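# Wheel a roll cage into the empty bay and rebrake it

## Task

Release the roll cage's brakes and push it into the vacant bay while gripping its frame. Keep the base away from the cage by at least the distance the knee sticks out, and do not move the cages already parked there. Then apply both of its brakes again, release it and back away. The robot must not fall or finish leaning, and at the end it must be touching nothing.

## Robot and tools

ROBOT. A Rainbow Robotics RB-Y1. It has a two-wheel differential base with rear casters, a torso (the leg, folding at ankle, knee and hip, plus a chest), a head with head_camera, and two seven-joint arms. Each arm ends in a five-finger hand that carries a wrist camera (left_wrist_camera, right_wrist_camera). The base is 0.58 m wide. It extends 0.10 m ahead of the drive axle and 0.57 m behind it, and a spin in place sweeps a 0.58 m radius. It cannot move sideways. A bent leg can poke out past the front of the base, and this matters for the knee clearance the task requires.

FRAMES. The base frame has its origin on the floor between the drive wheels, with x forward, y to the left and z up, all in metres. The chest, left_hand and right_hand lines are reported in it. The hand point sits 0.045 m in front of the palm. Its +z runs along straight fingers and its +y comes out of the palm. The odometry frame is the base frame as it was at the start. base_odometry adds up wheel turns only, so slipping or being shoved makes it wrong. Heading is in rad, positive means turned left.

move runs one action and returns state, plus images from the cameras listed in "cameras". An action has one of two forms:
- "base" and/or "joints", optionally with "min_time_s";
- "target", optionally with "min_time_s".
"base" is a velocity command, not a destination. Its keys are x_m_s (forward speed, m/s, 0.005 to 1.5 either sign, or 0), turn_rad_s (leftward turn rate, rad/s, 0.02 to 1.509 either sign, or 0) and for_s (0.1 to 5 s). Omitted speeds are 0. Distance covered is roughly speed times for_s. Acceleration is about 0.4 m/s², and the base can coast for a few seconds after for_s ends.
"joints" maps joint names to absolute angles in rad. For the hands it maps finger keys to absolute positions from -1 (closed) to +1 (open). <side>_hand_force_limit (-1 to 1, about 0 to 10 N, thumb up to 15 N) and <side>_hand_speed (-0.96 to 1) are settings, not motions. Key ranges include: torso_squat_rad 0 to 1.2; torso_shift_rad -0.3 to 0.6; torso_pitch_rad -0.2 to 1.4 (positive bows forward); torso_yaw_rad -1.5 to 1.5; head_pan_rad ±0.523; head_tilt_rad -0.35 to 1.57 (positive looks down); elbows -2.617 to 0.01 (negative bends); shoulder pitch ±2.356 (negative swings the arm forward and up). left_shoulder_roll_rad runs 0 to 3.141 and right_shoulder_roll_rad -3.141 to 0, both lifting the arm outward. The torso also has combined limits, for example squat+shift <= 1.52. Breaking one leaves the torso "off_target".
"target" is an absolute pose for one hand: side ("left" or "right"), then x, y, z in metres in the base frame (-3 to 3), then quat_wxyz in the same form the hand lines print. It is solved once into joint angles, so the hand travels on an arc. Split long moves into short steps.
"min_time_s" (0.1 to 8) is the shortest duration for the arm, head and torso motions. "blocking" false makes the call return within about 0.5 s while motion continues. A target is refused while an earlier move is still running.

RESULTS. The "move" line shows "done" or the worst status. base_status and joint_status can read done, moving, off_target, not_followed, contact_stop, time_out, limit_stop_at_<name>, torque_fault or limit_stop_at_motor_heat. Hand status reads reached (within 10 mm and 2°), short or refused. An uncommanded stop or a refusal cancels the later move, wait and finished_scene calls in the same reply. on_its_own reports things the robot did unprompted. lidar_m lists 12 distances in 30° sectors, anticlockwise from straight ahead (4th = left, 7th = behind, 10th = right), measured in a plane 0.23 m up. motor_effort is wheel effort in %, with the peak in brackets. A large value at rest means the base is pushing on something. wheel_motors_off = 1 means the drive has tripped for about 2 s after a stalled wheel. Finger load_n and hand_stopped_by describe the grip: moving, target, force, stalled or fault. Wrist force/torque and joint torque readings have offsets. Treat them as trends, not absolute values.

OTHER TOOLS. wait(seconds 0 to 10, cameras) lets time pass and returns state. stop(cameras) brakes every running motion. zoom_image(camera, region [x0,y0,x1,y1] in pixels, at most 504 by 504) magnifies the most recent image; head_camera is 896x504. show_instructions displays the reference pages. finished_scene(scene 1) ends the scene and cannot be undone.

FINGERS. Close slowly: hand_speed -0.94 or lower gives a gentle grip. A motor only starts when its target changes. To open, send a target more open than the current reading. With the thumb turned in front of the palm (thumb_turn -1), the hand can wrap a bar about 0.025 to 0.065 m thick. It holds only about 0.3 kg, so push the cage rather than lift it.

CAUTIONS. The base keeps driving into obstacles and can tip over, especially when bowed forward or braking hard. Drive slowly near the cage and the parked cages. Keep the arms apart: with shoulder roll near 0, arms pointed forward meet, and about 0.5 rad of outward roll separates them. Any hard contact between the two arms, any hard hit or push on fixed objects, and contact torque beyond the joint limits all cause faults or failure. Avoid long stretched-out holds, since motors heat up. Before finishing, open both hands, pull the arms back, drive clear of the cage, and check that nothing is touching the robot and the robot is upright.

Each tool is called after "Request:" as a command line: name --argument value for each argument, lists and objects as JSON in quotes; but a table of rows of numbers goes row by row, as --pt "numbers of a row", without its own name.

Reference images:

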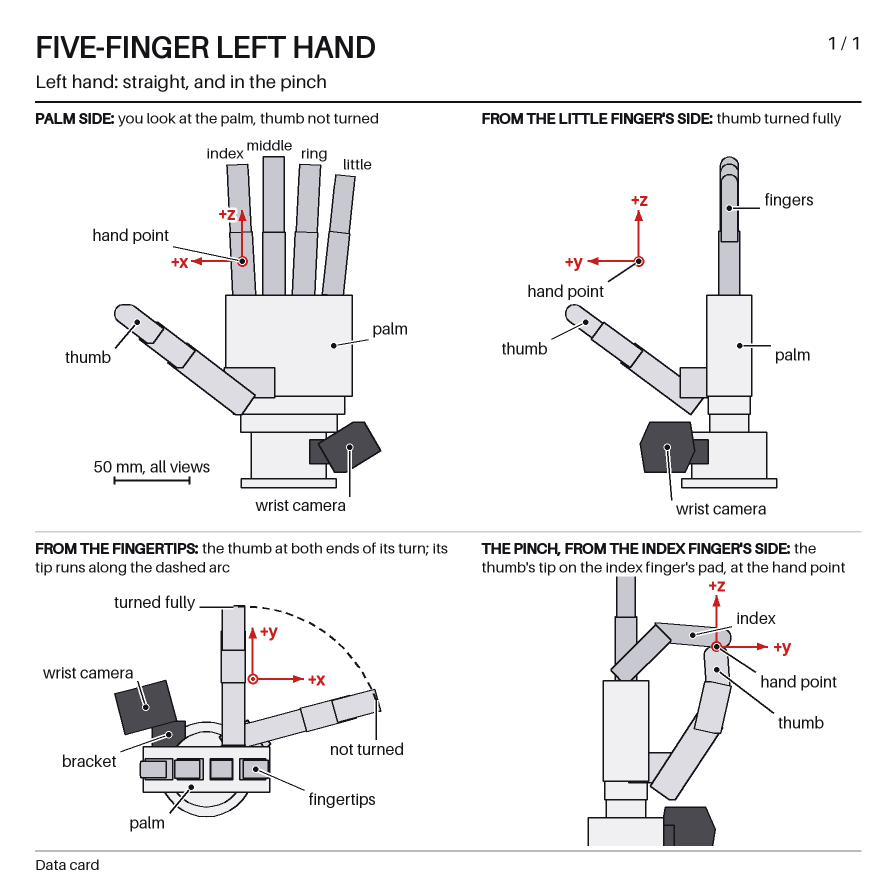

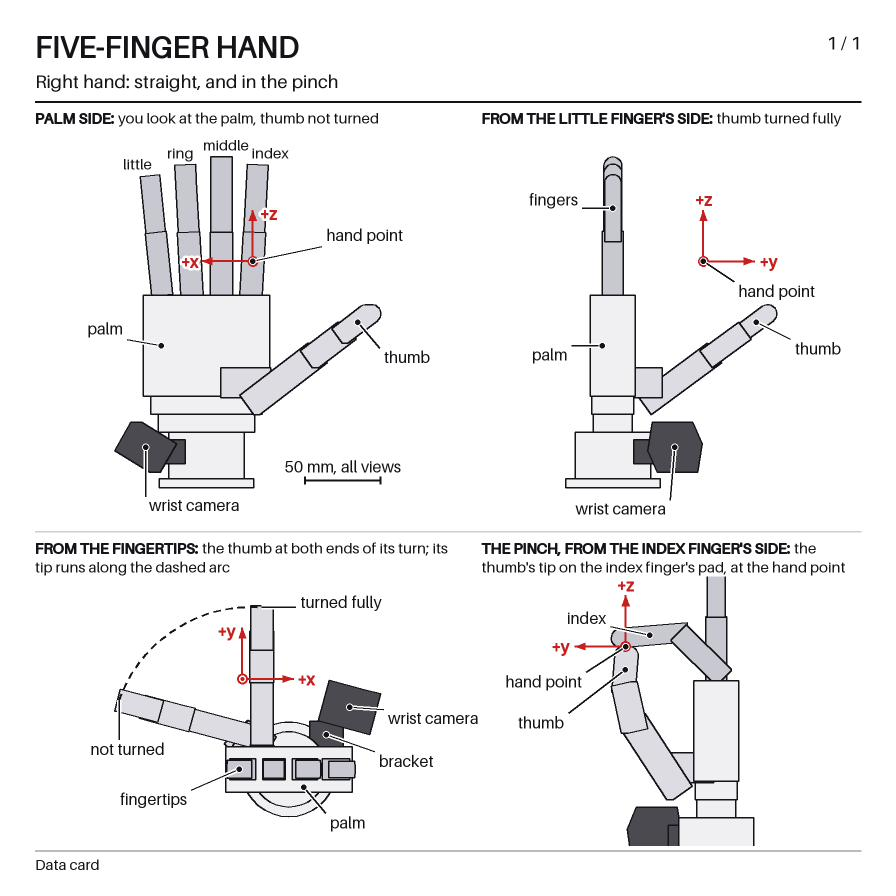

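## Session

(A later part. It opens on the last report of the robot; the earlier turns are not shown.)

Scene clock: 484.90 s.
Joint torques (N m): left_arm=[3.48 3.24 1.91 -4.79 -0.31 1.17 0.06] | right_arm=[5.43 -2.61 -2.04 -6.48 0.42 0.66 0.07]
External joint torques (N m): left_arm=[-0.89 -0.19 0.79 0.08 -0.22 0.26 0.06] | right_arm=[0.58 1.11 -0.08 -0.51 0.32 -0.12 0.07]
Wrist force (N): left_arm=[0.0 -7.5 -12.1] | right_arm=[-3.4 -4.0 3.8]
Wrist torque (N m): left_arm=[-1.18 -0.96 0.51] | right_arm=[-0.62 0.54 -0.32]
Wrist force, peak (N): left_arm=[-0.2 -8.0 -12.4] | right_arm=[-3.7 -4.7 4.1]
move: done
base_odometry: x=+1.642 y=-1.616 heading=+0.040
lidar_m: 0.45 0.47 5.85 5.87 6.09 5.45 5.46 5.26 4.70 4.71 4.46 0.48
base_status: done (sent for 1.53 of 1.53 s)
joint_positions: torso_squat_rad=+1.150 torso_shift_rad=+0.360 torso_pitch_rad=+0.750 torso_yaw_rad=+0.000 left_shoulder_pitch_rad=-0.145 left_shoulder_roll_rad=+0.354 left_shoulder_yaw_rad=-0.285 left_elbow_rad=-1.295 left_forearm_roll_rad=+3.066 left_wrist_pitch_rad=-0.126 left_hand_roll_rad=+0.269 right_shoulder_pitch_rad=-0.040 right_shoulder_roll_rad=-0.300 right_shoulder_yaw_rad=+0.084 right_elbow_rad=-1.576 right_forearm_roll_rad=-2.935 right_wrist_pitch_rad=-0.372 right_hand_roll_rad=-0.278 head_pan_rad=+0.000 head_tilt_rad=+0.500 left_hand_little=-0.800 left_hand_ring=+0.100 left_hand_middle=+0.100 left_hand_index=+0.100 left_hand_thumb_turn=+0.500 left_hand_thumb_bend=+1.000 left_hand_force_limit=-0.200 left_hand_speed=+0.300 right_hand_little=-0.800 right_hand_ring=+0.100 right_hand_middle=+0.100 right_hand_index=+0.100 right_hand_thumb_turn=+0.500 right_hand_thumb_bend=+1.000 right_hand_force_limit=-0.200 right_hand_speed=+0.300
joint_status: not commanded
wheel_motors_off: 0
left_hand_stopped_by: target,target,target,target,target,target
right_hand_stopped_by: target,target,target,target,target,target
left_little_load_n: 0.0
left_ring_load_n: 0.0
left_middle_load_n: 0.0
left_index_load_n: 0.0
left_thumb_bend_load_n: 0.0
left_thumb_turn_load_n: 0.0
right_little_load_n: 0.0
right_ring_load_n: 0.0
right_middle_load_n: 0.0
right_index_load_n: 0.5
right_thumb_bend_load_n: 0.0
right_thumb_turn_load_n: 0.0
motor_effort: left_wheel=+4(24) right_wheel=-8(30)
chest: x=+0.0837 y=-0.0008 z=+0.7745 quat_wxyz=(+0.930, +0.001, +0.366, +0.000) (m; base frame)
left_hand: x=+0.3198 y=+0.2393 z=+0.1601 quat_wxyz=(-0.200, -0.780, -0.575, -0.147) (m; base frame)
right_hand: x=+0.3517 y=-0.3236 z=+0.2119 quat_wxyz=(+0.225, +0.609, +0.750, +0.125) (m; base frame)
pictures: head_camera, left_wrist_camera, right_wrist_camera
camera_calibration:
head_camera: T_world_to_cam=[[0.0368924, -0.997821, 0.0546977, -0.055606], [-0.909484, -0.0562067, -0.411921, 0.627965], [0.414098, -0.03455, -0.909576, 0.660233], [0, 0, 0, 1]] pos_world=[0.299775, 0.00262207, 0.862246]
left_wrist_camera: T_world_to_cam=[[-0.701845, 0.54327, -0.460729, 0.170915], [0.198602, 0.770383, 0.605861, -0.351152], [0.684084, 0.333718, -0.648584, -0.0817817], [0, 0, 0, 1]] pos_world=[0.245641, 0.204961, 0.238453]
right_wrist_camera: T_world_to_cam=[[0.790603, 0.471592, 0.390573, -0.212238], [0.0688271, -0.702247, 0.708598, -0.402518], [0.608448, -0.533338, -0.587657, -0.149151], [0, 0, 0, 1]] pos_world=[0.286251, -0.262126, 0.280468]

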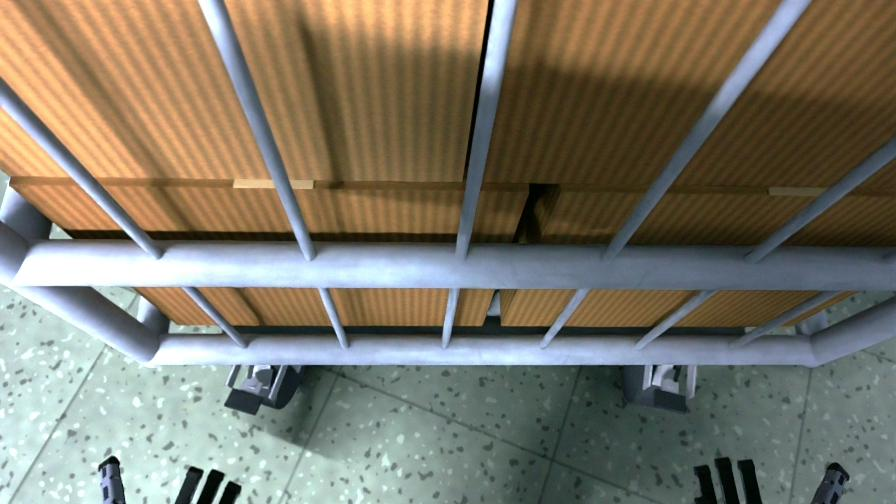

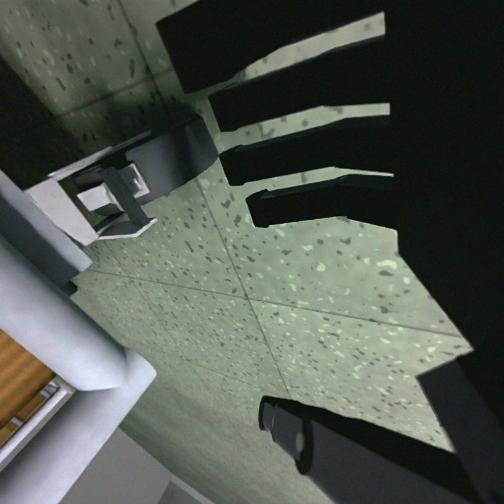

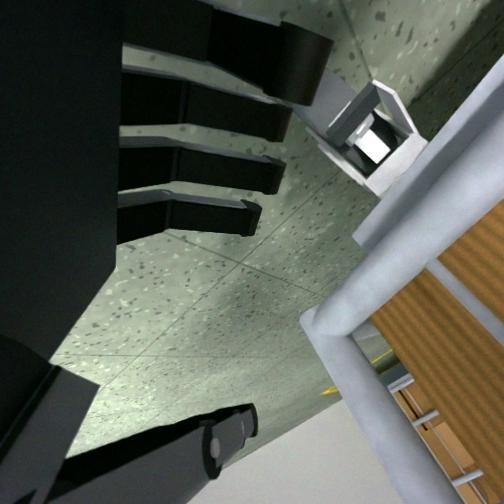

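Request:
move --target '{"side": "left", "x": 0.365, "y": 0.205, "z": 0.12, "quat_wxyz": [0.199, 0.7799, 0.5751, 0.1468]}'

Request:
move --target '{"side": "left", "x": 0.388, "y": 0.204, "z": 0.13, "quat_wxyz": [0.199, 0.7799, 0.5751, 0.1468]}' --cameras '["left_wrist_camera"]'

Request:
zoom_image --camera "left_wrist_camera" --region '[80, 100, 280, 300]'

Request:
move --target '{"side": "left", "x": 0.388, "y": 0.204, "z": 0.155, "quat_wxyz": [0.199, 0.7799, 0.5751, 0.1468]}' --min_time_s 0.8

Request:
move --target '{"side": "left", "x": 0.388, "y": 0.204, "z": 0.165, "quat_wxyz": [0.199, 0.7799, 0.5751, 0.1468]}' --min_time_s 0.8

Request:
move --target '{"side": "left", "x": 0.388, "y": 0.204, "z": 0.173, "quat_wxyz": [0.199, 0.7799, 0.5751, 0.1468]}' --min_time_s 0.8 --cameras '["head_camera", "left_wrist_camera"]'

Scene clock: 486.30 s.
Joint torques (N m): left_arm=[0.52 1.93 2.28 -3.96 -0.2 1.02 0.05] | right_arm=[4.52 -2.81 -1.96 -6.29 0.25 0.63 0.23]
External joint torques (N m): left_arm=[-0.22 0.11 1.67 0.51 -0.13 0.12 0.05] | right_arm=[-0.33 0.91 -0.01 -0.32 0.15 -0.15 0.23]
Wrist force (N): left_arm=[-0.2 -7.3 -12.2] | right_arm=[-3.6 -4.1 3.8]
Wrist torque (N m): left_arm=[-1.17 -0.95 0.54] | right_arm=[-0.60 0.59 -0.31]
Wrist force, peak (N): left_arm=[0.8 -8.3 -12.7] | right_arm=[-3.8 -4.4 4.3]
move: done
base_odometry: x=+1.642 y=-1.616 heading=+0.040
lidar_m: 0.45 0.46 5.86 5.87 6.09 5.45 5.46 5.25 4.70 4.72 4.46 0.48
base_status: not commanded
joint_positions: torso_squat_rad=+1.150 torso_shift_rad=+0.360 torso_pitch_rad=+0.750 torso_yaw_rad=+0.000 left_shoulder_pitch_rad=-0.397 left_shoulder_roll_rad=+0.232 left_shoulder_yaw_rad=-0.243 left_elbow_rad=-0.965 left_forearm_roll_rad=+3.015 left_wrist_pitch_rad=-0.075 left_hand_roll_rad=+0.263 right_shoulder_pitch_rad=-0.040 right_shoulder_roll_rad=-0.300 right_shoulder_yaw_rad=+0.084 right_elbow_rad=-1.576 right_forearm_roll_rad=-2.935 right_wrist_pitch_rad=-0.372 right_hand_roll_rad=-0.278 head_pan_rad=+0.000 head_tilt_rad=+0.500 left_hand_little=-0.800 left_hand_ring=+0.100 left_hand_middle=+0.100 left_hand_index=+0.100 left_hand_thumb_turn=+0.500 left_hand_thumb_bend=+1.000 left_hand_force_limit=-0.200 left_hand_speed=+0.300 right_hand_little=-0.800 right_hand_ring=+0.100 right_hand_middle=+0.100 right_hand_index=+0.100 right_hand_thumb_turn=+0.500 right_hand_thumb_bend=+1.000 right_hand_force_limit=-0.200 right_hand_speed=+0.300
joint_status: all done
wheel_motors_off: 0
left_hand_stopped_by: target,target,target,target,target,target
right_hand_stopped_by: target,target,target,target,target,target
left_little_load_n: 0.0
left_ring_load_n: 0.0
left_middle_load_n: 0.5
left_index_load_n: 0.0
left_thumb_bend_load_n: 0.0
left_thumb_turn_load_n: 0.0
right_little_load_n: 0.0
right_ring_load_n: 0.0
right_middle_load_n: 0.0
right_index_load_n: 0.0
right_thumb_bend_load_n: 0.0
right_thumb_turn_load_n: 0.0
motor_effort: left_wheel=+4(6) right_wheel=-8(9)
chest: x=+0.0837 y=-0.0008 z=+0.7745 quat_wxyz=(+0.930, +0.001, +0.366, +0.000) (m; base frame)
left_hand: x=+0.3647 y=+0.2042 z=+0.1204 quat_wxyz=(-0.199, -0.780, -0.575, -0.145) (m; base frame)
left_hand_status: reached (checked arc, planned for 0.7 s): 1 mm and 0.3 deg off.
right_hand: x=+0.3517 y=-0.3236 z=+0.2119 quat_wxyz=(+0.225, +0.609, +0.750, +0.125) (m; base frame)
pictures: none

Scene clock: 486.97 s.
Joint torques (N m): left_arm=[-0.41 1.83 0.16 -4.82 -0.02 0.98 -0.09] | right_arm=[5.06 -2.85 -1.99 -6.33 0.35 0.93 0.09]
External joint torques (N m): left_arm=[-0.25 -0.35 -0.7 0.21 0.08 0.07 -0.09] | right_arm=[0.21 0.87 -0.04 -0.35 0.24 0.14 0.09]
Wrist force (N): left_arm=[0.0 -7.6 -12.1] | right_arm=[-3.3 -4.3 3.6]
Wrist torque (N m): left_arm=[-1.20 -0.98 0.68] | right_arm=[-0.63 0.51 -0.30]
Wrist force, peak (N): left_arm=[-0.2 -8.9 -12.3] | right_arm=[-3.6 -4.3 4.3]
move: done
base_odometry: x=+1.642 y=-1.616 heading=+0.040
lidar_m: 0.44 0.46 5.85 5.86 6.09 5.44 5.47 5.26 4.70 4.72 4.46 0.47
base_status: not commanded
joint_positions: torso_squat_rad=+1.150 torso_shift_rad=+0.360 torso_pitch_rad=+0.750 torso_yaw_rad=+0.000 left_shoulder_pitch_rad=-0.418 left_shoulder_roll_rad=+0.267 left_shoulder_yaw_rad=-0.273 left_elbow_rad=-1.030 left_forearm_roll_rad=+3.047 left_wrist_pitch_rad=-0.149 left_hand_roll_rad=+0.280 right_shoulder_pitch_rad=-0.040 right_shoulder_roll_rad=-0.300 right_shoulder_yaw_rad=+0.084 right_elbow_rad=-1.576 right_forearm_roll_rad=-2.935 right_wrist_pitch_rad=-0.372 right_hand_roll_rad=-0.278 head_pan_rad=+0.000 head_tilt_rad=+0.500 left_hand_little=-0.800 left_hand_ring=+0.100 left_hand_middle=+0.100 left_hand_index=+0.100 left_hand_thumb_turn=+0.500 left_hand_thumb_bend=+1.000 left_hand_force_limit=-0.200 left_hand_speed=+0.300 right_hand_little=-0.800 right_hand_ring=+0.100 right_hand_middle=+0.100 right_hand_index=+0.100 right_hand_thumb_turn=+0.500 right_hand_thumb_bend=+1.000 right_hand_force_limit=-0.200 right_hand_speed=+0.300
joint_status: all done
wheel_motors_off: 0
left_hand_stopped_by: target,target,target,target,target,target
right_hand_stopped_by: target,target,target,target,target,target
left_little_load_n: 0.0
left_ring_load_n: 0.0
left_middle_load_n: 0.0
left_index_load_n: 0.0
left_thumb_bend_load_n: 0.0
left_thumb_turn_load_n: 0.0
right_little_load_n: 0.0
right_ring_load_n: 0.0
right_middle_load_n: 0.0
right_index_load_n: 0.0
right_thumb_bend_load_n: 0.0
right_thumb_turn_load_n: 0.0
motor_effort: left_wheel=+5(7) right_wheel=-8(9)
chest: x=+0.0837 y=-0.0008 z=+0.7745 quat_wxyz=(+0.930, +0.001, +0.366, +0.000) (m; base frame)
left_hand: x=+0.3881 y=+0.2041 z=+0.1300 quat_wxyz=(-0.199, -0.780, -0.575, -0.147) (m; base frame)
left_hand_status: reached (checked arc, planned for 0.3 s): 0 mm and 0.0 deg off.
right_hand: x=+0.3517 y=-0.3236 z=+0.2119 quat_wxyz=(+0.225, +0.609, +0.750, +0.125) (m; base frame)
pictures: left_wrist_camera
camera_calibration:
left_wrist_camera: T_world_to_cam=[[-0.702577, 0.543341, -0.459528, 0.224229], [0.198317, 0.769677, 0.606851, -0.319264], [0.683415, 0.335228, -0.648511, -0.136212], [0, 0, 0, 1]] pos_world=[0.313943, 0.16956, 0.20845]

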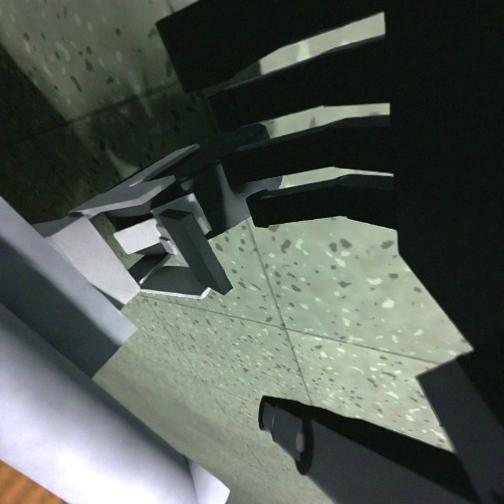

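Scaled by 2.520 from the camera's 504x504 image, which has a finer 720x720 frame.

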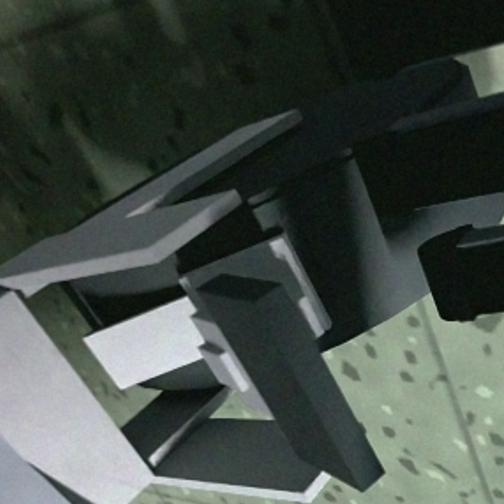

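Scene clock: 488.10 s.
Joint torques (N m): left_arm=[0.13 2.35 -0.05 -6.12 0.07 0.86 -0.08] | right_arm=[4.55 -2.89 -1.79 -5.98 0.35 0.6 0.11]
External joint torques (N m): left_arm=[-0.43 -0.03 -1.08 -0.27 0.21 -0.06 -0.08] | right_arm=[-0.3 0.83 0.16 0 0.25 -0.18 0.12]
Wrist force (N): left_arm=[0.0 -7.4 -12.0] | right_arm=[-3.4 -4.0 3.9]
Wrist torque (N m): left_arm=[-1.18 -0.95 0.53] | right_arm=[-0.59 0.54 -0.30]
Wrist force, peak (N): left_arm=[0.4 -7.9 -12.5] | right_arm=[-4.0 -4.4 4.0]
move: done
base_odometry: x=+1.642 y=-1.616 heading=+0.040
lidar_m: 0.45 0.46 5.86 5.87 6.09 5.44 5.46 5.26 4.71 4.72 4.46 0.48
base_status: not commanded
joint_positions: torso_squat_rad=+1.150 torso_shift_rad=+0.360 torso_pitch_rad=+0.750 torso_yaw_rad=+0.000 left_shoulder_pitch_rad=-0.330 left_shoulder_roll_rad=+0.305 left_shoulder_yaw_rad=-0.294 left_elbow_rad=-1.239 left_forearm_roll_rad=+3.066 left_wrist_pitch_rad=-0.260 left_hand_roll_rad=+0.278 right_shoulder_pitch_rad=-0.040 right_shoulder_roll_rad=-0.300 right_shoulder_yaw_rad=+0.084 right_elbow_rad=-1.576 right_forearm_roll_rad=-2.935 right_wrist_pitch_rad=-0.372 right_hand_roll_rad=-0.278 head_pan_rad=+0.000 head_tilt_rad=+0.500 left_hand_little=-0.800 left_hand_ring=+0.100 left_hand_middle=+0.100 left_hand_index=+0.100 left_hand_thumb_turn=+0.500 left_hand_thumb_bend=+1.000 left_hand_force_limit=-0.200 left_hand_speed=+0.300 right_hand_little=-0.800 right_hand_ring=+0.100 right_hand_middle=+0.100 right_hand_index=+0.100 right_hand_thumb_turn=+0.500 right_hand_thumb_bend=+1.000 right_hand_force_limit=-0.200 right_hand_speed=+0.300
joint_status: all done
wheel_motors_off: 0
left_hand_stopped_by: target,target,target,target,target,target
right_hand_stopped_by: target,target,target,target,target,target
left_little_load_n: 0.5
left_ring_load_n: 0.0
left_middle_load_n: 0.0
left_index_load_n: 0.0
left_thumb_bend_load_n: 0.0
left_thumb_turn_load_n: 0.0
right_little_load_n: 0.0
right_ring_load_n: 0.0
right_middle_load_n: 0.0
right_index_load_n: 0.0
right_thumb_bend_load_n: 0.0
right_thumb_turn_load_n: 0.0
motor_effort: left_wheel=+5(6) right_wheel=-8(8)
chest: x=+0.0837 y=-0.0008 z=+0.7745 quat_wxyz=(+0.930, +0.001, +0.366, +0.000) (m; base frame)
left_hand: x=+0.3878 y=+0.2038 z=+0.1550 quat_wxyz=(-0.200, -0.779, -0.575, -0.148) (m; base frame)
left_hand_status: reached (checked arc, planned for 0.8 s): 0 mm and 0.2 deg off.
right_hand: x=+0.3517 y=-0.3236 z=+0.2119 quat_wxyz=(+0.225, +0.609, +0.750, +0.125) (m; base frame)
pictures: none

Scene clock: 489.23 s.
Joint torques (N m): left_arm=[0.3 3.2 0.49 -10.15 -0.18 3.07 -0.2] | right_arm=[5.18 -3.21 -1.86 -6.35 0.28 0.57 -0.03]
External joint torques (N m): left_arm=[-0.48 0.73 -0.6 -4.04 -0.03 2.16 -0.2] | right_arm=[0.32 0.51 0.09 -0.37 0.18 -0.21 -0.02]
Wrist force (N): left_arm=[-0.1 -10.4 9.4] | right_arm=[-3.6 -4.4 4.2]
Wrist torque (N m): left_arm=[-1.01 -0.72 0.54] | right_arm=[-0.68 0.56 -0.34]
Wrist force, peak (N): left_arm=[1.7 -13.3 13.2] | right_arm=[-3.6 -4.4 4.2]
move: done
base_odometry: x=+1.642 y=-1.616 heading=+0.040
lidar_m: 0.45 0.46 5.84 5.87 6.10 5.44 5.46 5.26 4.70 4.71 4.45 0.47
base_status: not commanded
joint_positions: torso_squat_rad=+1.150 torso_shift_rad=+0.360 torso_pitch_rad=+0.750 torso_yaw_rad=+0.000 left_shoulder_pitch_rad=-0.302 left_shoulder_roll_rad=+0.320 left_shoulder_yaw_rad=-0.300 left_elbow_rad=-1.309 left_forearm_roll_rad=+3.075 left_wrist_pitch_rad=-0.300 left_hand_roll_rad=+0.277 right_shoulder_pitch_rad=-0.040 right_shoulder_roll_rad=-0.300 right_shoulder_yaw_rad=+0.084 right_elbow_rad=-1.576 right_forearm_roll_rad=-2.935 right_wrist_pitch_rad=-0.372 right_hand_roll_rad=-0.278 head_pan_rad=+0.000 head_tilt_rad=+0.500 left_hand_little=-0.800 left_hand_ring=+0.100 left_hand_middle=+0.103 left_hand_index=+0.101 left_hand_thumb_turn=+0.500 left_hand_thumb_bend=+1.000 left_hand_force_limit=-0.200 left_hand_speed=+0.300 right_hand_little=-0.800 right_hand_ring=+0.100 right_hand_middle=+0.100 right_hand_index=+0.100 right_hand_thumb_turn=+0.500 right_hand_thumb_bend=+1.000 right_hand_force_limit=-0.200 right_hand_speed=+0.300
joint_status: all done
wheel_motors_off: 0
left_hand_stopped_by: target,target,target,target,target,target
right_hand_stopped_by: target,target,target,target,target,target
left_little_load_n: 0.0
left_ring_load_n: 0.0
left_middle_load_n: 19.5
left_index_load_n: 5.5
left_thumb_bend_load_n: 0.0
left_thumb_turn_load_n: 0.0
right_little_load_n: 0.5
right_ring_load_n: 0.0
right_middle_load_n: 0.0
right_index_load_n: 0.0
right_thumb_bend_load_n: 0.0
right_thumb_turn_load_n: 0.0
motor_effort: left_wheel=+5(6) right_wheel=-8(9)
chest: x=+0.0838 y=-0.0008 z=+0.7744 quat_wxyz=(+0.930, +0.001, +0.366, +0.000) (m; base frame)
left_hand: x=+0.3876 y=+0.2039 z=+0.1640 quat_wxyz=(-0.200, -0.780, -0.575, -0.147) (m; base frame)
left_hand_status: reached (checked arc, planned for 0.8 s): 1 mm and 0.1 deg off.
right_hand: x=+0.3516 y=-0.3237 z=+0.2118 quat_wxyz=(+0.225, +0.609, +0.750, +0.125) (m; base frame)
pictures: none

Scene clock: 490.37 s.
Joint torques (N m): left_arm=[-3.63 3.62 1.98 -15.74 -0.96 5.9 -0.36] | right_arm=[5.19 -2.8 -1.81 -6.32 0.29 0.77 0.15]
External joint torques (N m): left_arm=[-4.63 1.08 0.85 -9.44 -0.8 4.99 -0.36] | right_arm=[0.32 0.92 0.14 -0.35 0.18 -0.01 0.16]
Wrist force (N): left_arm=[-1.5 -19.7 15.1] | right_arm=[-3.6 -4.1 4.1]
Wrist torque (N m): left_arm=[-0.75 -0.69 0.48] | right_arm=[-0.63 0.57 -0.34]
Wrist force, peak (N): left_arm=[2.0 -23.6 26.1] | right_arm=[-3.7 -4.2 4.1]
move: done
base_odometry: x=+1.642 y=-1.616 heading=+0.040
lidar_m: 0.45 0.46 5.85 5.87 6.10 5.45 5.45 5.27 4.71 4.72 4.46 0.48
base_status: not commanded
joint_positions: torso_squat_rad=+1.150 torso_shift_rad=+0.360 torso_pitch_rad=+0.751 torso_yaw_rad=+0.000 left_shoulder_pitch_rad=-0.278 left_shoulder_roll_rad=+0.332 left_shoulder_yaw_rad=-0.304 left_elbow_rad=-1.366 left_forearm_roll_rad=+3.081 left_wrist_pitch_rad=-0.335 left_hand_roll_rad=+0.276 right_shoulder_pitch_rad=-0.040 right_shoulder_roll_rad=-0.300 right_shoulder_yaw_rad=+0.084 right_elbow_rad=-1.576 right_forearm_roll_rad=-2.935 right_wrist_pitch_rad=-0.372 right_hand_roll_rad=-0.278 head_pan_rad=+0.000 head_tilt_rad=+0.500 left_hand_little=-0.800 left_hand_ring=+0.100 left_hand_middle=+0.158 left_hand_index=+0.137 left_hand_thumb_turn=+0.500 left_hand_thumb_bend=+1.000 left_hand_force_limit=-0.200 left_hand_speed=+0.300 right_hand_little=-0.800 right_hand_ring=+0.100 right_hand_middle=+0.100 right_hand_index=+0.100 right_hand_thumb_turn=+0.500 right_hand_thumb_bend=+1.000 right_hand_force_limit=-0.200 right_hand_speed=+0.300
joint_status: all done
wheel_motors_off: 0
left_hand_stopped_by: target,target,target,target,target,target
right_hand_stopped_by: target,target,target,target,target,target
left_little_load_n: 0.0
left_ring_load_n: 0.0
left_middle_load_n: 21.0
left_index_load_n: 14.5
left_thumb_bend_load_n: 0.0
left_thumb_turn_load_n: 0.0
right_little_load_n: 0.0
right_ring_load_n: 0.0
right_middle_load_n: 0.0
right_index_load_n: 0.0
right_thumb_bend_load_n: 0.0
right_thumb_turn_load_n: 0.0
motor_effort: left_wheel=+5(5) right_wheel=-8(8)
chest: x=+0.0839 y=-0.0007 z=+0.7743 quat_wxyz=(+0.930, +0.001, +0.367, +0.000) (m; base frame)
left_hand: x=+0.3861 y=+0.2044 z=+0.1710 quat_wxyz=(-0.198, -0.780, -0.576, -0.146) (m; base frame)
left_hand_status: reached (checked arc, planned for 0.8 s): 3 mm and 0.2 deg off.
right_hand: x=+0.3515 y=-0.3237 z=+0.2116 quat_wxyz=(+0.224, +0.609, +0.750, +0.125) (m; base frame)
pictures: head_camera, left_wrist_camera
camera_calibration:
head_camera: T_world_to_cam=[[0.0368518, -0.997814, 0.0548514, -0.0556164], [-0.909802, -0.0562066, -0.411218, 0.627565], [0.413402, -0.0347498, -0.909885, 0.660228], [0, 0, 0, 1]] pos_world=[0.30007, 0.00272126, 0.861849]
left_wrist_camera: T_world_to_cam=[[-0.704253, 0.543267, -0.457043, 0.241845], [0.199917, 0.769471, 0.606586, -0.344501], [0.68122, 0.335819, -0.650511, -0.107387], [0, 0, 0, 1]] pos_world=[0.312346, 0.16976, 0.249646]

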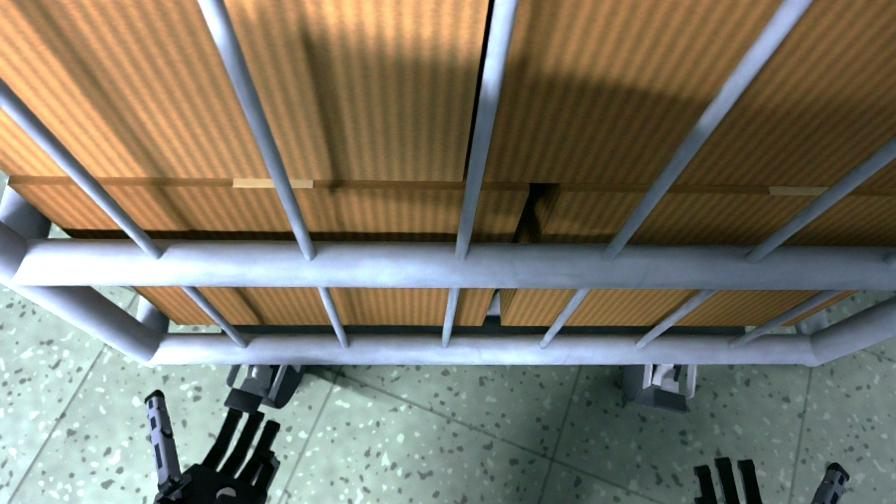

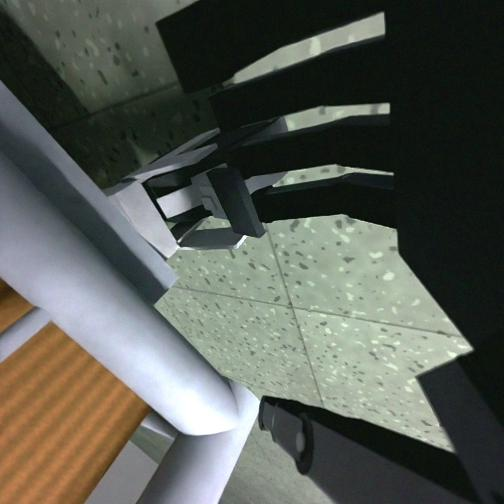

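Request:
move --target '{"side": "left", "x": 0.385, "y": 0.205, "z": 0.14, "quat_wxyz": [0.199, 0.7799, 0.5751, 0.1468]}'

Request:
move --target '{"side": "left", "x": 0.34, "y": 0.205, "z": 0.16, "quat_wxyz": [0.199, 0.7799, 0.5751, 0.1468]}'

Request:
move --target '{"side": "left", "x": 0.34, "y": 0.205, "z": 0.205, "quat_wxyz": [0.199, 0.7799, 0.5751, 0.1468]}'

Request:
move --joints '{"left_hand_ring": -0.8, "left_hand_index": 0.11, "left_hand_middle": 0.11, "left_hand_force_limit": 1.0}'

Request:
move --target '{"side": "left", "x": 0.388, "y": 0.206, "z": 0.198, "quat_wxyz": [0.199, 0.7799, 0.5751, 0.1468]}' --cameras '["head_camera", "left_wrist_camera"]'

Scene clock: 493.33 s.
Joint torques (N m): left_arm=[-0.15 1.52 2.09 -5.17 -0.21 0.98 -0.21] | right_arm=[4.97 -3.36 -1.58 -6.15 0.24 0.74 0.07]
External joint torques (N m): left_arm=[-0.49 -0.81 1.14 0.24 -0.09 0.08 -0.21] | right_arm=[0.12 0.36 0.38 -0.17 0.14 -0.04 0.07]
Wrist force (N): left_arm=[-0.7 -7.5 -12.9] | right_arm=[-3.5 -4.1 4.2]
Wrist torque (N m): left_arm=[-1.12 -0.89 0.62] | right_arm=[-0.62 0.55 -0.32]
Wrist force, peak (N): left_arm=[1.9 -42.2 -11.0] | right_arm=[-3.9 -4.3 4.1]
move: done
base_odometry: x=+1.642 y=-1.616 heading=+0.040
lidar_m: 0.45 0.47 5.85 5.87 6.09 5.45 5.46 5.26 4.70 4.72 4.45 0.49
base_status: not commanded
joint_positions: torso_squat_rad=+1.150 torso_shift_rad=+0.360 torso_pitch_rad=+0.750 torso_yaw_rad=+0.000 left_shoulder_pitch_rad=-0.368 left_shoulder_roll_rad=+0.291 left_shoulder_yaw_rad=-0.291 left_elbow_rad=-1.139 left_forearm_roll_rad=+3.061 left_wrist_pitch_rad=-0.206 left_hand_roll_rad=+0.282 right_shoulder_pitch_rad=-0.040 right_shoulder_roll_rad=-0.300 right_shoulder_yaw_rad=+0.084 right_elbow_rad=-1.576 right_forearm_roll_rad=-2.935 right_wrist_pitch_rad=-0.372 right_hand_roll_rad=-0.278 head_pan_rad=+0.000 head_tilt_rad=+0.500 left_hand_little=-0.800 left_hand_ring=+0.100 left_hand_middle=+0.154 left_hand_index=+0.134 left_hand_thumb_turn=+0.500 left_hand_thumb_bend=+1.000 left_hand_force_limit=-0.200 left_hand_speed=+0.300 right_hand_little=-0.800 right_hand_ring=+0.100 right_hand_middle=+0.100 right_hand_index=+0.100 right_hand_thumb_turn=+0.500 right_hand_thumb_bend=+1.000 right_hand_force_limit=-0.200 right_hand_speed=+0.300
joint_status: all done
wheel_motors_off: 0
left_hand_stopped_by: target,target,target,target,target,target
right_hand_stopped_by: target,target,target,target,target,target
left_little_load_n: 0.0
left_ring_load_n: 0.0
left_middle_load_n: 0.0
left_index_load_n: 0.0
left_thumb_bend_load_n: -0.5
left_thumb_turn_load_n: 0.0
right_little_load_n: 0.0
right_ring_load_n: 0.0
right_middle_load_n: 0.0
right_index_load_n: 0.0
right_thumb_bend_load_n: 0.0
right_thumb_turn_load_n: 0.0
motor_effort: left_wheel=+5(14) right_wheel=-8(8)
chest: x=+0.0838 y=-0.0007 z=+0.7745 quat_wxyz=(+0.930, +0.001, +0.366, +0.000) (m; base frame)
left_hand: x=+0.3846 y=+0.2047 z=+0.1409 quat_wxyz=(-0.198, -0.780, -0.575, -0.145) (m; base frame)
left_hand_status: reached (checked arc, planned for 0.6 s): 1 mm and 0.2 deg off.
right_hand: x=+0.3517 y=-0.3236 z=+0.2118 quat_wxyz=(+0.225, +0.609, +0.750, +0.125) (m; base frame)
pictures: none

Scene clock: 494.20 s.
Joint torques (N m): left_arm=[1.31 0.7 2.19 -5.72 -0.17 1.04 -0.05] | right_arm=[5.48 -3.17 -1.78 -6.27 0.38 0.51 -0.01]
External joint torques (N m): left_arm=[-1.79 -1.26 1.6 -0.22 -0.06 0.13 -0.04] | right_arm=[0.63 0.55 0.17 -0.3 0.27 -0.27 0]
Wrist force (N): left_arm=[-0.4 -7.4 -12.8] | right_arm=[-3.5 -4.3 4.1]
Wrist torque (N m): left_arm=[-1.12 -0.91 0.48] | right_arm=[-0.66 0.53 -0.33]
Wrist force, peak (N): left_arm=[-0.6 -9.5 -13.5] | right_arm=[-3.8 -4.3 4.1]
move: done
base_odometry: x=+1.642 y=-1.616 heading=+0.040
lidar_m: 0.44 0.47 5.85 5.88 6.10 5.44 5.46 5.26 4.70 4.71 4.45 0.48
base_status: not commanded
joint_positions: torso_squat_rad=+1.150 torso_shift_rad=+0.360 torso_pitch_rad=+0.750 torso_yaw_rad=+0.000 left_shoulder_pitch_rad=-0.192 left_shoulder_roll_rad=+0.273 left_shoulder_yaw_rad=-0.275 left_elbow_rad=-1.306 left_forearm_roll_rad=+2.994 left_wrist_pitch_rad=-0.205 left_hand_roll_rad=+0.275 right_shoulder_pitch_rad=-0.040 right_shoulder_roll_rad=-0.300 right_shoulder_yaw_rad=+0.084 right_elbow_rad=-1.576 right_forearm_roll_rad=-2.935 right_wrist_pitch_rad=-0.372 right_hand_roll_rad=-0.278 head_pan_rad=+0.000 head_tilt_rad=+0.500 left_hand_little=-0.800 left_hand_ring=+0.100 left_hand_middle=+0.154 left_hand_index=+0.134 left_hand_thumb_turn=+0.500 left_hand_thumb_bend=+1.000 left_hand_force_limit=-0.200 left_hand_speed=+0.300 right_hand_little=-0.800 right_hand_ring=+0.100 right_hand_middle=+0.100 right_hand_index=+0.100 right_hand_thumb_turn=+0.500 right_hand_thumb_bend=+1.000 right_hand_force_limit=-0.200 right_hand_speed=+0.300
joint_status: all done
wheel_motors_off: 0
left_hand_stopped_by: target,target,target,target,target,target
right_hand_stopped_by: target,target,target,target,target,target
left_little_load_n: 0.0
left_ring_load_n: 0.0
left_middle_load_n: 0.0
left_index_load_n: 0.0
left_thumb_bend_load_n: 0.0
left_thumb_turn_load_n: 0.0
right_little_load_n: 0.0
right_ring_load_n: 0.0
right_middle_load_n: 0.0
right_index_load_n: 0.0
right_thumb_bend_load_n: 0.0
right_thumb_turn_load_n: 0.0
motor_effort: left_wheel=+6(7) right_wheel=-7(8)
chest: x=+0.0837 y=-0.0007 z=+0.7745 quat_wxyz=(+0.930, +0.001, +0.366, +0.000) (m; base frame)
left_hand: x=+0.3402 y=+0.2051 z=+0.1595 quat_wxyz=(-0.199, -0.780, -0.575, -0.147) (m; base frame)
left_hand_status: reached (checked arc, planned for 0.5 s): 1 mm and 0.1 deg off.
right_hand: x=+0.3517 y=-0.3236 z=+0.2119 quat_wxyz=(+0.225, +0.609, +0.750, +0.125) (m; base frame)
pictures: none

Scene clock: 495.17 s.
Joint torques (N m): left_arm=[2.62 1.94 -0.06 -6.56 -0.12 1.19 0] | right_arm=[5.08 -2.7 -1.75 -6.03 0.41 0.83 0.02]
External joint torques (N m): left_arm=[-1.41 -0.32 -0.74 0 0.05 0.27 0] | right_arm=[0.23 1.02 0.2 -0.05 0.31 0.05 0.03]
Wrist force (N): left_arm=[-0.6 -7.2 -13.0] | right_arm=[-3.6 -4.2 4.0]
Wrist torque (N m): left_arm=[-1.07 -0.89 0.49] | right_arm=[-0.64 0.57 -0.33]
Wrist force, peak (N): left_arm=[-1.7 -8.7 -13.4] | right_arm=[-3.7 -4.4 4.3]
move: done
base_odometry: x=+1.642 y=-1.616 heading=+0.040
lidar_m: 0.44 0.46 5.85 5.87 6.10 5.44 5.46 5.26 4.69 4.72 4.46 0.48
base_status: not commanded
joint_positions: torso_squat_rad=+1.150 torso_shift_rad=+0.360 torso_pitch_rad=+0.750 torso_yaw_rad=+0.000 left_shoulder_pitch_rad=-0.063 left_shoulder_roll_rad=+0.327 left_shoulder_yaw_rad=-0.299 left_elbow_rad=-1.596 left_forearm_roll_rad=+3.020 left_wrist_pitch_rad=-0.353 left_hand_roll_rad=+0.266 right_shoulder_pitch_rad=-0.040 right_shoulder_roll_rad=-0.300 right_shoulder_yaw_rad=+0.084 right_elbow_rad=-1.576 right_forearm_roll_rad=-2.935 right_wrist_pitch_rad=-0.372 right_hand_roll_rad=-0.278 head_pan_rad=+0.000 head_tilt_rad=+0.500 left_hand_little=-0.800 left_hand_ring=+0.100 left_hand_middle=+0.154 left_hand_index=+0.134 left_hand_thumb_turn=+0.500 left_hand_thumb_bend=+1.000 left_hand_force_limit=-0.200 left_hand_speed=+0.300 right_hand_little=-0.800 right_hand_ring=+0.100 right_hand_middle=+0.100 right_hand_index=+0.100 right_hand_thumb_turn=+0.500 right_hand_thumb_bend=+1.000 right_hand_force_limit=-0.200 right_hand_speed=+0.300
joint_status: all done
wheel_motors_off: 0
left_hand_stopped_by: target,target,target,target,target,target
right_hand_stopped_by: target,target,target,target,target,target
left_little_load_n: 0.0
left_ring_load_n: 0.0
left_middle_load_n: 0.0
left_index_load_n: 0.0
left_thumb_bend_load_n: 0.0
left_thumb_turn_load_n: 0.0
right_little_load_n: 0.0
right_ring_load_n: 0.0
right_middle_load_n: 0.0
right_index_load_n: 0.0
right_thumb_bend_load_n: 0.0
right_thumb_turn_load_n: 0.0
motor_effort: left_wheel=+6(7) right_wheel=-8(8)
chest: x=+0.0837 y=-0.0007 z=+0.7745 quat_wxyz=(+0.930, +0.001, +0.366, +0.000) (m; base frame)
left_hand: x=+0.3395 y=+0.2044 z=+0.2049 quat_wxyz=(-0.201, -0.779, -0.575, -0.149) (m; base frame)
left_hand_status: reached (checked arc, planned for 0.6 s): 1 mm and 0.4 deg off.
right_hand: x=+0.3517 y=-0.3236 z=+0.2119 quat_wxyz=(+0.225, +0.609, +0.750, +0.125) (m; base frame)
pictures: none

Scene clock: 495.90 s.
Joint torques (N m): left_arm=[2.86 1.85 0.4 -6.47 -0.07 1.14 0.03] | right_arm=[5.24 -3.08 -1.8 -6.17 0.21 0.84 0.06]
External joint torques (N m): left_arm=[-1.17 -0.4 -0.28 0.09 0.1 0.22 0.03] | right_arm=[0.39 0.64 0.15 -0.2 0.11 0.06 0.06]
Wrist force (N): left_arm=[-1.1 -7.3 -13.0] | right_arm=[-3.6 -4.3 3.7]
Wrist torque (N m): left_arm=[-1.08 -0.83 0.48] | right_arm=[-0.64 0.58 -0.34]
Wrist force, peak (N): left_arm=[-0.8 -7.4 -13.1] | right_arm=[-3.7 -4.5 4.1]
move: done
base_odometry: x=+1.642 y=-1.616 heading=+0.040
lidar_m: 0.45 0.47 5.85 5.87 6.09 5.44 5.46 5.26 4.70 4.72 4.45 0.47
base_status: not commanded
joint_positions: torso_squat_rad=+1.150 torso_shift_rad=+0.360 torso_pitch_rad=+0.750 torso_yaw_rad=+0.000 left_shoulder_pitch_rad=-0.063 left_shoulder_roll_rad=+0.327 left_shoulder_yaw_rad=-0.299 left_elbow_rad=-1.596 left_forearm_roll_rad=+3.020 left_wrist_pitch_rad=-0.353 left_hand_roll_rad=+0.266 right_shoulder_pitch_rad=-0.040 right_shoulder_roll_rad=-0.300 right_shoulder_yaw_rad=+0.084 right_elbow_rad=-1.576 right_forearm_roll_rad=-2.935 right_wrist_pitch_rad=-0.372 right_hand_roll_rad=-0.278 head_pan_rad=+0.000 head_tilt_rad=+0.500 left_hand_little=-0.800 left_hand_ring=-0.800 left_hand_middle=+0.110 left_hand_index=+0.110 left_hand_thumb_turn=+0.500 left_hand_thumb_bend=+1.000 left_hand_force_limit=+1.000 left_hand_speed=+0.300 right_hand_little=-0.800 right_hand_ring=+0.100 right_hand_middle=+0.100 right_hand_index=+0.100 right_hand_thumb_turn=+0.500 right_hand_thumb_bend=+1.000 right_hand_force_limit=-0.200 right_hand_speed=+0.300
joint_status: all done
wheel_motors_off: 0
left_hand_stopped_by: target,target,target,target,target,target
right_hand_stopped_by: target,target,target,target,target,target
left_little_load_n: 0.0
left_ring_load_n: 0.0
left_middle_load_n: 0.0
left_index_load_n: 0.0
left_thumb_bend_load_n: 0.0
left_thumb_turn_load_n: 0.5
right_little_load_n: 0.0
right_ring_load_n: 0.0
right_middle_load_n: 0.0
right_index_load_n: 0.0
right_thumb_bend_load_n: -0.5
right_thumb_turn_load_n: 0.0
motor_effort: left_wheel=+6(6) right_wheel=-8(8)
chest: x=+0.0837 y=-0.0007 z=+0.7745 quat_wxyz=(+0.930, +0.001, +0.366, +0.000) (m; base frame)
left_hand: x=+0.3395 y=+0.2044 z=+0.2049 quat_wxyz=(-0.201, -0.779, -0.575, -0.149) (m; base frame)
right_hand: x=+0.3517 y=-0.3236 z=+0.2119 quat_wxyz=(+0.225, +0.609, +0.750, +0.125) (m; base frame)
pictures: none

Scene clock: 496.70 s.
Joint torques (N m): left_arm=[1.52 2.76 0.69 -5.91 -0.27 0.97 -0.02] | right_arm=[5.01 -3.31 -2.05 -5.91 0.29 0.77 0.2]
External joint torques (N m): left_arm=[0.1 -0.02 -0.64 1.02 -0.08 0.06 -0.02] | right_arm=[0.16 0.41 -0.09 0.06 0.18 -0.01 0.21]
Wrist force (N): left_arm=[-0.8 -7.1 -12.7] | right_arm=[-3.5 -4.0 3.9]
Wrist torque (N m): left_arm=[-1.09 -0.85 0.43] | right_arm=[-0.59 0.55 -0.30]
Wrist force, peak (N): left_arm=[-1.1 -8.3 -13.4] | right_arm=[-3.8 -4.4 4.2]
move: done
base_odometry: x=+1.642 y=-1.616 heading=+0.040
lidar_m: 0.45 0.46 5.85 5.88 6.09 5.44 5.45 5.26 4.70 4.72 4.45 0.47
base_status: not commanded
joint_positions: torso_squat_rad=+1.150 torso_shift_rad=+0.360 torso_pitch_rad=+0.750 torso_yaw_rad=+0.000 left_shoulder_pitch_rad=-0.212 left_shoulder_roll_rad=+0.368 left_shoulder_yaw_rad=-0.305 left_elbow_rad=-1.538 left_forearm_roll_rad=+3.106 left_wrist_pitch_rad=-0.430 left_hand_roll_rad=+0.265 right_shoulder_pitch_rad=-0.040 right_shoulder_roll_rad=-0.300 right_shoulder_yaw_rad=+0.084 right_elbow_rad=-1.576 right_forearm_roll_rad=-2.935 right_wrist_pitch_rad=-0.372 right_hand_roll_rad=-0.278 head_pan_rad=+0.000 head_tilt_rad=+0.500 left_hand_little=-0.800 left_hand_ring=-0.800 left_hand_middle=+0.110 left_hand_index=+0.110 left_hand_thumb_turn=+0.500 left_hand_thumb_bend=+1.000 left_hand_force_limit=+1.000 left_hand_speed=+0.300 right_hand_little=-0.800 right_hand_ring=+0.100 right_hand_middle=+0.100 right_hand_index=+0.100 right_hand_thumb_turn=+0.500 right_hand_thumb_bend=+1.000 right_hand_force_limit=-0.200 right_hand_speed=+0.300
joint_status: all done
wheel_motors_off: 0
left_hand_stopped_by: target,target,target,target,target,target
right_hand_stopped_by: target,target,target,target,target,target
left_little_load_n: 0.0
left_ring_load_n: 0.5
left_middle_load_n: 0.0
left_index_load_n: 0.0
left_thumb_bend_load_n: 0.0
left_thumb_turn_load_n: 0.0
right_little_load_n: 0.0
right_ring_load_n: 0.0
right_middle_load_n: 0.5
right_index_load_n: 0.0
right_thumb_bend_load_n: 0.0
right_thumb_turn_load_n: 0.0
motor_effort: left_wheel=+5(7) right_wheel=-8(8)
chest: x=+0.0837 y=-0.0007 z=+0.7745 quat_wxyz=(+0.930, +0.001, +0.366, +0.000) (m; base frame)
left_hand: x=+0.3881 y=+0.2063 z=+0.1987 quat_wxyz=(-0.199, -0.780, -0.575, -0.147) (m; base frame)
left_hand_status: reached (checked arc, planned for 0.4 s): 1 mm and 0.1 deg off.
right_hand: x=+0.3517 y=-0.3236 z=+0.2119 quat_wxyz=(+0.225, +0.609, +0.750, +0.125) (m; base frame)
pictures: head_camera, left_wrist_camera
camera_calibration:
head_camera: T_world_to_cam=[[0.036856, -0.997818, 0.0547863, -0.0556664], [-0.909525, -0.0562069, -0.411832, 0.627859], [0.414013, -0.034651, -0.909611, 0.660199], [0, 0, 0, 1]] pos_world=[0.299774, 0.00262166, 0.862147]
left_wrist_camera: T_world_to_cam=[[-0.70274, 0.543271, -0.459362, 0.254699], [0.197833, 0.769428, 0.607325, -0.362467], [0.683388, 0.335914, -0.648185, -0.0926968], [0, 0, 0, 1]] pos_world=[0.314043, 0.17166, 0.277049]

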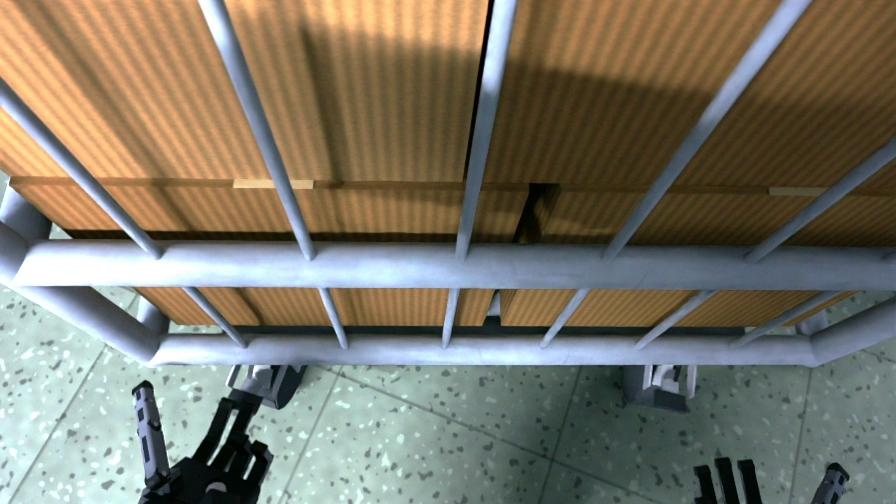

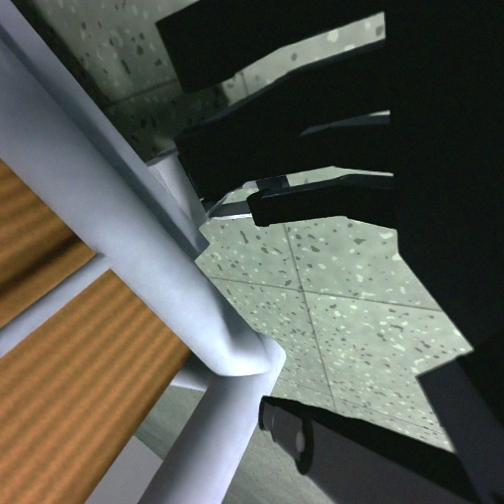

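Request:
move --target '{"side": "left", "x": 0.388, "y": 0.206, "z": 0.18, "quat_wxyz": [0.199, 0.7799, 0.5751, 0.1468]}' --min_time_s 0.6

Request:
move --target '{"side": "left", "x": 0.388, "y": 0.206, "z": 0.17, "quat_wxyz": [0.199, 0.7799, 0.5751, 0.1468]}' --min_time_s 0.6

Request:
move --target '{"side": "left", "x": 0.388, "y": 0.206, "z": 0.16, "quat_wxyz": [0.199, 0.7799, 0.5751, 0.1468]}' --min_time_s 0.6 --cameras '["head_camera", "left_wrist_camera"]'

Scene clock: 497.77 s.
Joint torques (N m): left_arm=[-0.35 1.46 1.24 -5.75 -0.32 1.03 0] | right_arm=[5.11 -2.86 -2.18 -6.15 0.24 0.65 0.02]
External joint torques (N m): left_arm=[-1.45 -1.23 0 0.76 -0.16 0.12 0] | right_arm=[0.25 0.86 -0.23 -0.18 0.14 -0.13 0.03]
Wrist force (N): left_arm=[-0.9 -7.2 -13.2] | right_arm=[-3.6 -4.1 4.0]
Wrist torque (N m): left_arm=[-1.09 -0.85 0.60] | right_arm=[-0.62 0.56 -0.33]
Wrist force, peak (N): left_arm=[-0.3 -8.1 -15.3] | right_arm=[-3.7 -4.2 4.3]
move: done
base_odometry: x=+1.642 y=-1.616 heading=+0.040
lidar_m: 0.44 0.46 5.85 5.87 6.10 5.45 5.46 5.26 4.70 4.72 4.46 0.47
base_status: not commanded
joint_positions: torso_squat_rad=+1.150 torso_shift_rad=+0.360 torso_pitch_rad=+0.750 torso_yaw_rad=+0.000 left_shoulder_pitch_rad=-0.258 left_shoulder_roll_rad=+0.348 left_shoulder_yaw_rad=-0.304 left_elbow_rad=-1.421 left_forearm_roll_rad=+3.098 left_wrist_pitch_rad=-0.364 left_hand_roll_rad=+0.267 right_shoulder_pitch_rad=-0.040 right_shoulder_roll_rad=-0.300 right_shoulder_yaw_rad=+0.084 right_elbow_rad=-1.576 right_forearm_roll_rad=-2.935 right_wrist_pitch_rad=-0.372 right_hand_roll_rad=-0.278 head_pan_rad=+0.000 head_tilt_rad=+0.500 left_hand_little=-0.800 left_hand_ring=-0.800 left_hand_middle=+0.110 left_hand_index=+0.110 left_hand_thumb_turn=+0.500 left_hand_thumb_bend=+1.000 left_hand_force_limit=+1.000 left_hand_speed=+0.300 right_hand_little=-0.800 right_hand_ring=+0.100 right_hand_middle=+0.100 right_hand_index=+0.100 right_hand_thumb_turn=+0.500 right_hand_thumb_bend=+1.000 right_hand_force_limit=-0.200 right_hand_speed=+0.300
joint_status: all done
wheel_motors_off: 0
left_hand_stopped_by: target,target,target,target,target,target
right_hand_stopped_by: target,target,target,target,target,target
left_little_load_n: 0.0
left_ring_load_n: 0.0
left_middle_load_n: 0.0
left_index_load_n: -0.5
left_thumb_bend_load_n: 0.0
left_thumb_turn_load_n: 0.5
right_little_load_n: 0.5
right_ring_load_n: 0.0
right_middle_load_n: 0.0
right_index_load_n: 0.0
right_thumb_bend_load_n: 0.0
right_thumb_turn_load_n: 0.0
motor_effort: left_wheel=+4(6) right_wheel=-8(8)
chest: x=+0.0837 y=-0.0007 z=+0.7745 quat_wxyz=(+0.930, +0.001, +0.366, +0.000) (m; base frame)
left_hand: x=+0.3879 y=+0.2061 z=+0.1801 quat_wxyz=(-0.199, -0.780, -0.575, -0.147) (m; base frame)
left_hand_status: reached (checked arc, planned for 0.6 s): 0 mm and 0.0 deg off.
right_hand: x=+0.3517 y=-0.3236 z=+0.2119 quat_wxyz=(+0.225, +0.609, +0.750, +0.125) (m; base frame)
pictures: none

Scene clock: 498.70 s.
Joint torques (N m): left_arm=[-2.01 0.49 1.96 -1.69 0 -0.74 -0.03] | right_arm=[5 -2.92 -2.25 -6.15 0.33 0.63 0.26]
External joint torques (N m): left_arm=[-2.92 -2.15 0.77 4.6 0.15 -1.65 -0.03] | right_arm=[0.16 0.8 -0.29 -0.17 0.22 -0.15 0.27]
Wrist force (N): left_arm=[-0.3 -5.7 -40.5] | right_arm=[-3.4 -4.1 4.0]
Wrist torque (N m): left_arm=[-1.08 -1.12 0.62] | right_arm=[-0.62 0.54 -0.32]
Wrist force, peak (N): left_arm=[-0.7 -7.0 -44.8] | right_arm=[-3.7 -4.4 4.2]
move: done
base_odometry: x=+1.642 y=-1.616 heading=+0.040
lidar_m: 0.45 0.46 5.86 5.87 6.10 5.45 5.46 5.26 4.71 4.71 4.45 0.48
base_status: not commanded
joint_positions: torso_squat_rad=+1.150 torso_shift_rad=+0.360 torso_pitch_rad=+0.750 torso_yaw_rad=+0.000 left_shoulder_pitch_rad=-0.282 left_shoulder_roll_rad=+0.337 left_shoulder_yaw_rad=-0.303 left_elbow_rad=-1.361 left_forearm_roll_rad=+3.094 left_wrist_pitch_rad=-0.331 left_hand_roll_rad=+0.268 right_shoulder_pitch_rad=-0.040 right_shoulder_roll_rad=-0.300 right_shoulder_yaw_rad=+0.084 right_elbow_rad=-1.576 right_forearm_roll_rad=-2.935 right_wrist_pitch_rad=-0.372 right_hand_roll_rad=-0.278 head_pan_rad=+0.000 head_tilt_rad=+0.500 left_hand_little=-0.800 left_hand_ring=-0.800 left_hand_middle=+0.108 left_hand_index=+0.108 left_hand_thumb_turn=+0.500 left_hand_thumb_bend=+1.000 left_hand_force_limit=+1.000 left_hand_speed=+0.300 right_hand_little=-0.800 right_hand_ring=+0.100 right_hand_middle=+0.100 right_hand_index=+0.100 right_hand_thumb_turn=+0.500 right_hand_thumb_bend=+1.000 right_hand_force_limit=-0.200 right_hand_speed=+0.300
joint_status: all done
wheel_motors_off: 0
left_hand_stopped_by: target,target,target,target,target,target
right_hand_stopped_by: target,target,target,target,target,target
left_little_load_n: 0.0
left_ring_load_n: 0.0
left_middle_load_n: -13.5
left_index_load_n: -12.0
left_thumb_bend_load_n: 0.0
left_thumb_turn_load_n: 0.0
right_little_load_n: 0.0
right_ring_load_n: 0.0
right_middle_load_n: 0.0
right_index_load_n: 0.0
right_thumb_bend_load_n: 0.0
right_thumb_turn_load_n: 0.0
motor_effort: left_wheel=+7(7) right_wheel=-8(8)
chest: x=+0.0835 y=-0.0007 z=+0.7746 quat_wxyz=(+0.931, +0.001, +0.366, +0.000) (m; base frame)
left_hand: x=+0.3878 y=+0.2060 z=+0.1714 quat_wxyz=(-0.199, -0.780, -0.575, -0.146) (m; base frame)
left_hand_status: reached (checked arc, planned for 0.6 s): 1 mm and 0.1 deg off.
right_hand: x=+0.3518 y=-0.3235 z=+0.2121 quat_wxyz=(+0.225, +0.609, +0.750, +0.125) (m; base frame)
pictures: none

Scene clock: 499.63 s.
Joint torques (N m): left_arm=[-0.64 1.1 2.29 2.51 0.51 -3.3 0.29] | right_arm=[4.82 -2.91 -1.69 -6.08 0.24 0.57 0.08]
External joint torques (N m): left_arm=[-1.26 -1.46 1.15 8.52 0.65 -4.22 0.29] | right_arm=[0 0.81 0.27 -0.09 0.14 -0.21 0.09]
Wrist force (N): left_arm=[-2.6 -1.7 -64.0] | right_arm=[-3.6 -3.7 3.9]
Wrist torque (N m): left_arm=[-0.98 -1.43 0.52] | right_arm=[-0.54 0.57 -0.31]
Wrist force, peak (N): left_arm=[-2.0 -3.1 -65.6] | right_arm=[-3.8 -4.3 4.2]
move: done
base_odometry: x=+1.642 y=-1.616 heading=+0.040
lidar_m: 0.45 0.46 5.86 5.88 6.09 5.44 5.46 5.26 4.70 4.72 4.46 0.48
base_status: not commanded
joint_positions: torso_squat_rad=+1.150 torso_shift_rad=+0.360 torso_pitch_rad=+0.749 torso_yaw_rad=+0.000 left_shoulder_pitch_rad=-0.315 left_shoulder_roll_rad=+0.321 left_shoulder_yaw_rad=-0.299 left_elbow_rad=-1.281 left_forearm_roll_rad=+3.086 left_wrist_pitch_rad=-0.284 left_hand_roll_rad=+0.269 right_shoulder_pitch_rad=-0.040 right_shoulder_roll_rad=-0.300 right_shoulder_yaw_rad=+0.084 right_elbow_rad=-1.576 right_forearm_roll_rad=-2.935 right_wrist_pitch_rad=-0.372 right_hand_roll_rad=-0.278 head_pan_rad=+0.000 head_tilt_rad=+0.500 left_hand_little=-0.800 left_hand_ring=-0.800 left_hand_middle=+0.026 left_hand_index=+0.024 left_hand_thumb_turn=+0.500 left_hand_thumb_bend=+1.000 left_hand_force_limit=+1.000 left_hand_speed=+0.300 right_hand_little=-0.800 right_hand_ring=+0.100 right_hand_middle=+0.100 right_hand_index=+0.100 right_hand_thumb_turn=+0.500 right_hand_thumb_bend=+1.000 right_hand_force_limit=-0.200 right_hand_speed=+0.300
joint_status: all done
wheel_motors_off: 0
left_hand_stopped_by: target,target,target,target,target,target
right_hand_stopped_by: target,target,target,target,target,target
left_little_load_n: 0.0
left_ring_load_n: 0.0
left_middle_load_n: -25.5
left_index_load_n: -22.5
left_thumb_bend_load_n: 0.0
left_thumb_turn_load_n: 0.0
right_little_load_n: 0.0
right_ring_load_n: 0.0
right_middle_load_n: 0.0
right_index_load_n: 0.0
right_thumb_bend_load_n: 0.0
right_thumb_turn_load_n: 0.0
motor_effort: left_wheel=+9(9) right_wheel=-8(8)
chest: x=+0.0833 y=-0.0008 z=+0.7747 quat_wxyz=(+0.931, +0.001, +0.366, +0.000) (m; base frame)
left_hand: x=+0.3890 y=+0.2055 z=+0.1613 quat_wxyz=(-0.200, -0.780, -0.575, -0.148) (m; base frame)
left_hand_status: reached (checked arc, planned for 0.6 s): 2 mm and 0.2 deg off.
right_hand: x=+0.3520 y=-0.3234 z=+0.2124 quat_wxyz=(+0.225, +0.609, +0.750, +0.126) (m; base frame)
pictures: head_camera, left_wrist_camera
camera_calibration:
head_camera: T_world_to_cam=[[0.0369503, -0.997832, 0.0544612, -0.0554214], [-0.909034, -0.0561988, -0.412916, 0.628403], [0.415082, -0.0342497, -0.909139, 0.660125], [0, 0, 0, 1]] pos_world=[0.299282, 0.00262334, 0.862642]
left_wrist_camera: T_world_to_cam=[[-0.700674, 0.543535, -0.462197, 0.238157], [0.197468, 0.770231, 0.606424, -0.339098], [0.685611, 0.333636, -0.647012, -0.117861], [0, 0, 0, 1]] pos_world=[0.314638, 0.17106, 0.239454]

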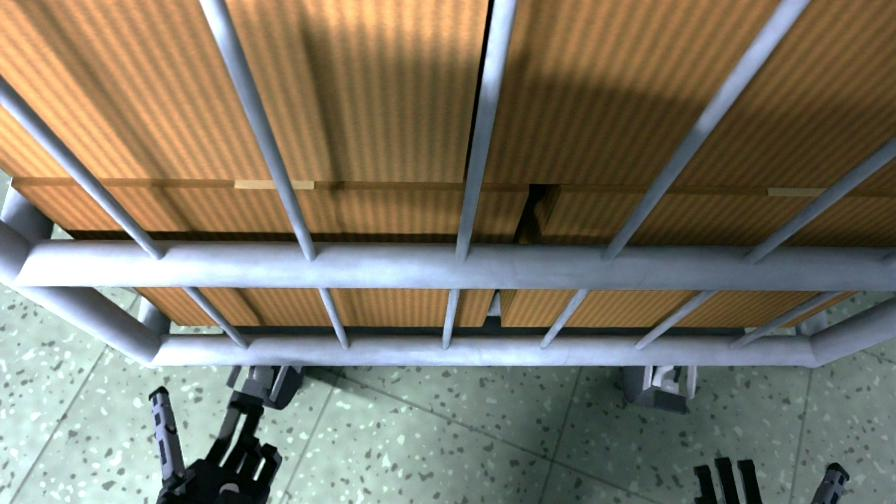

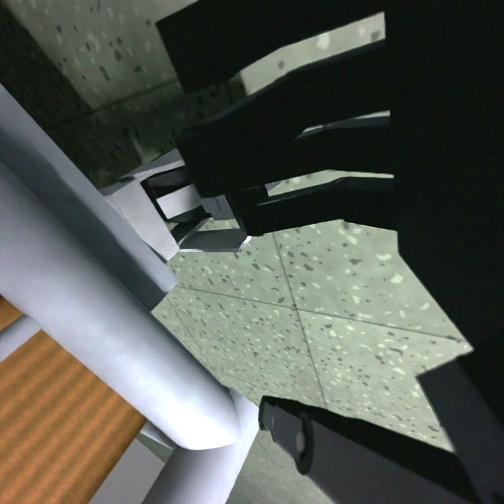

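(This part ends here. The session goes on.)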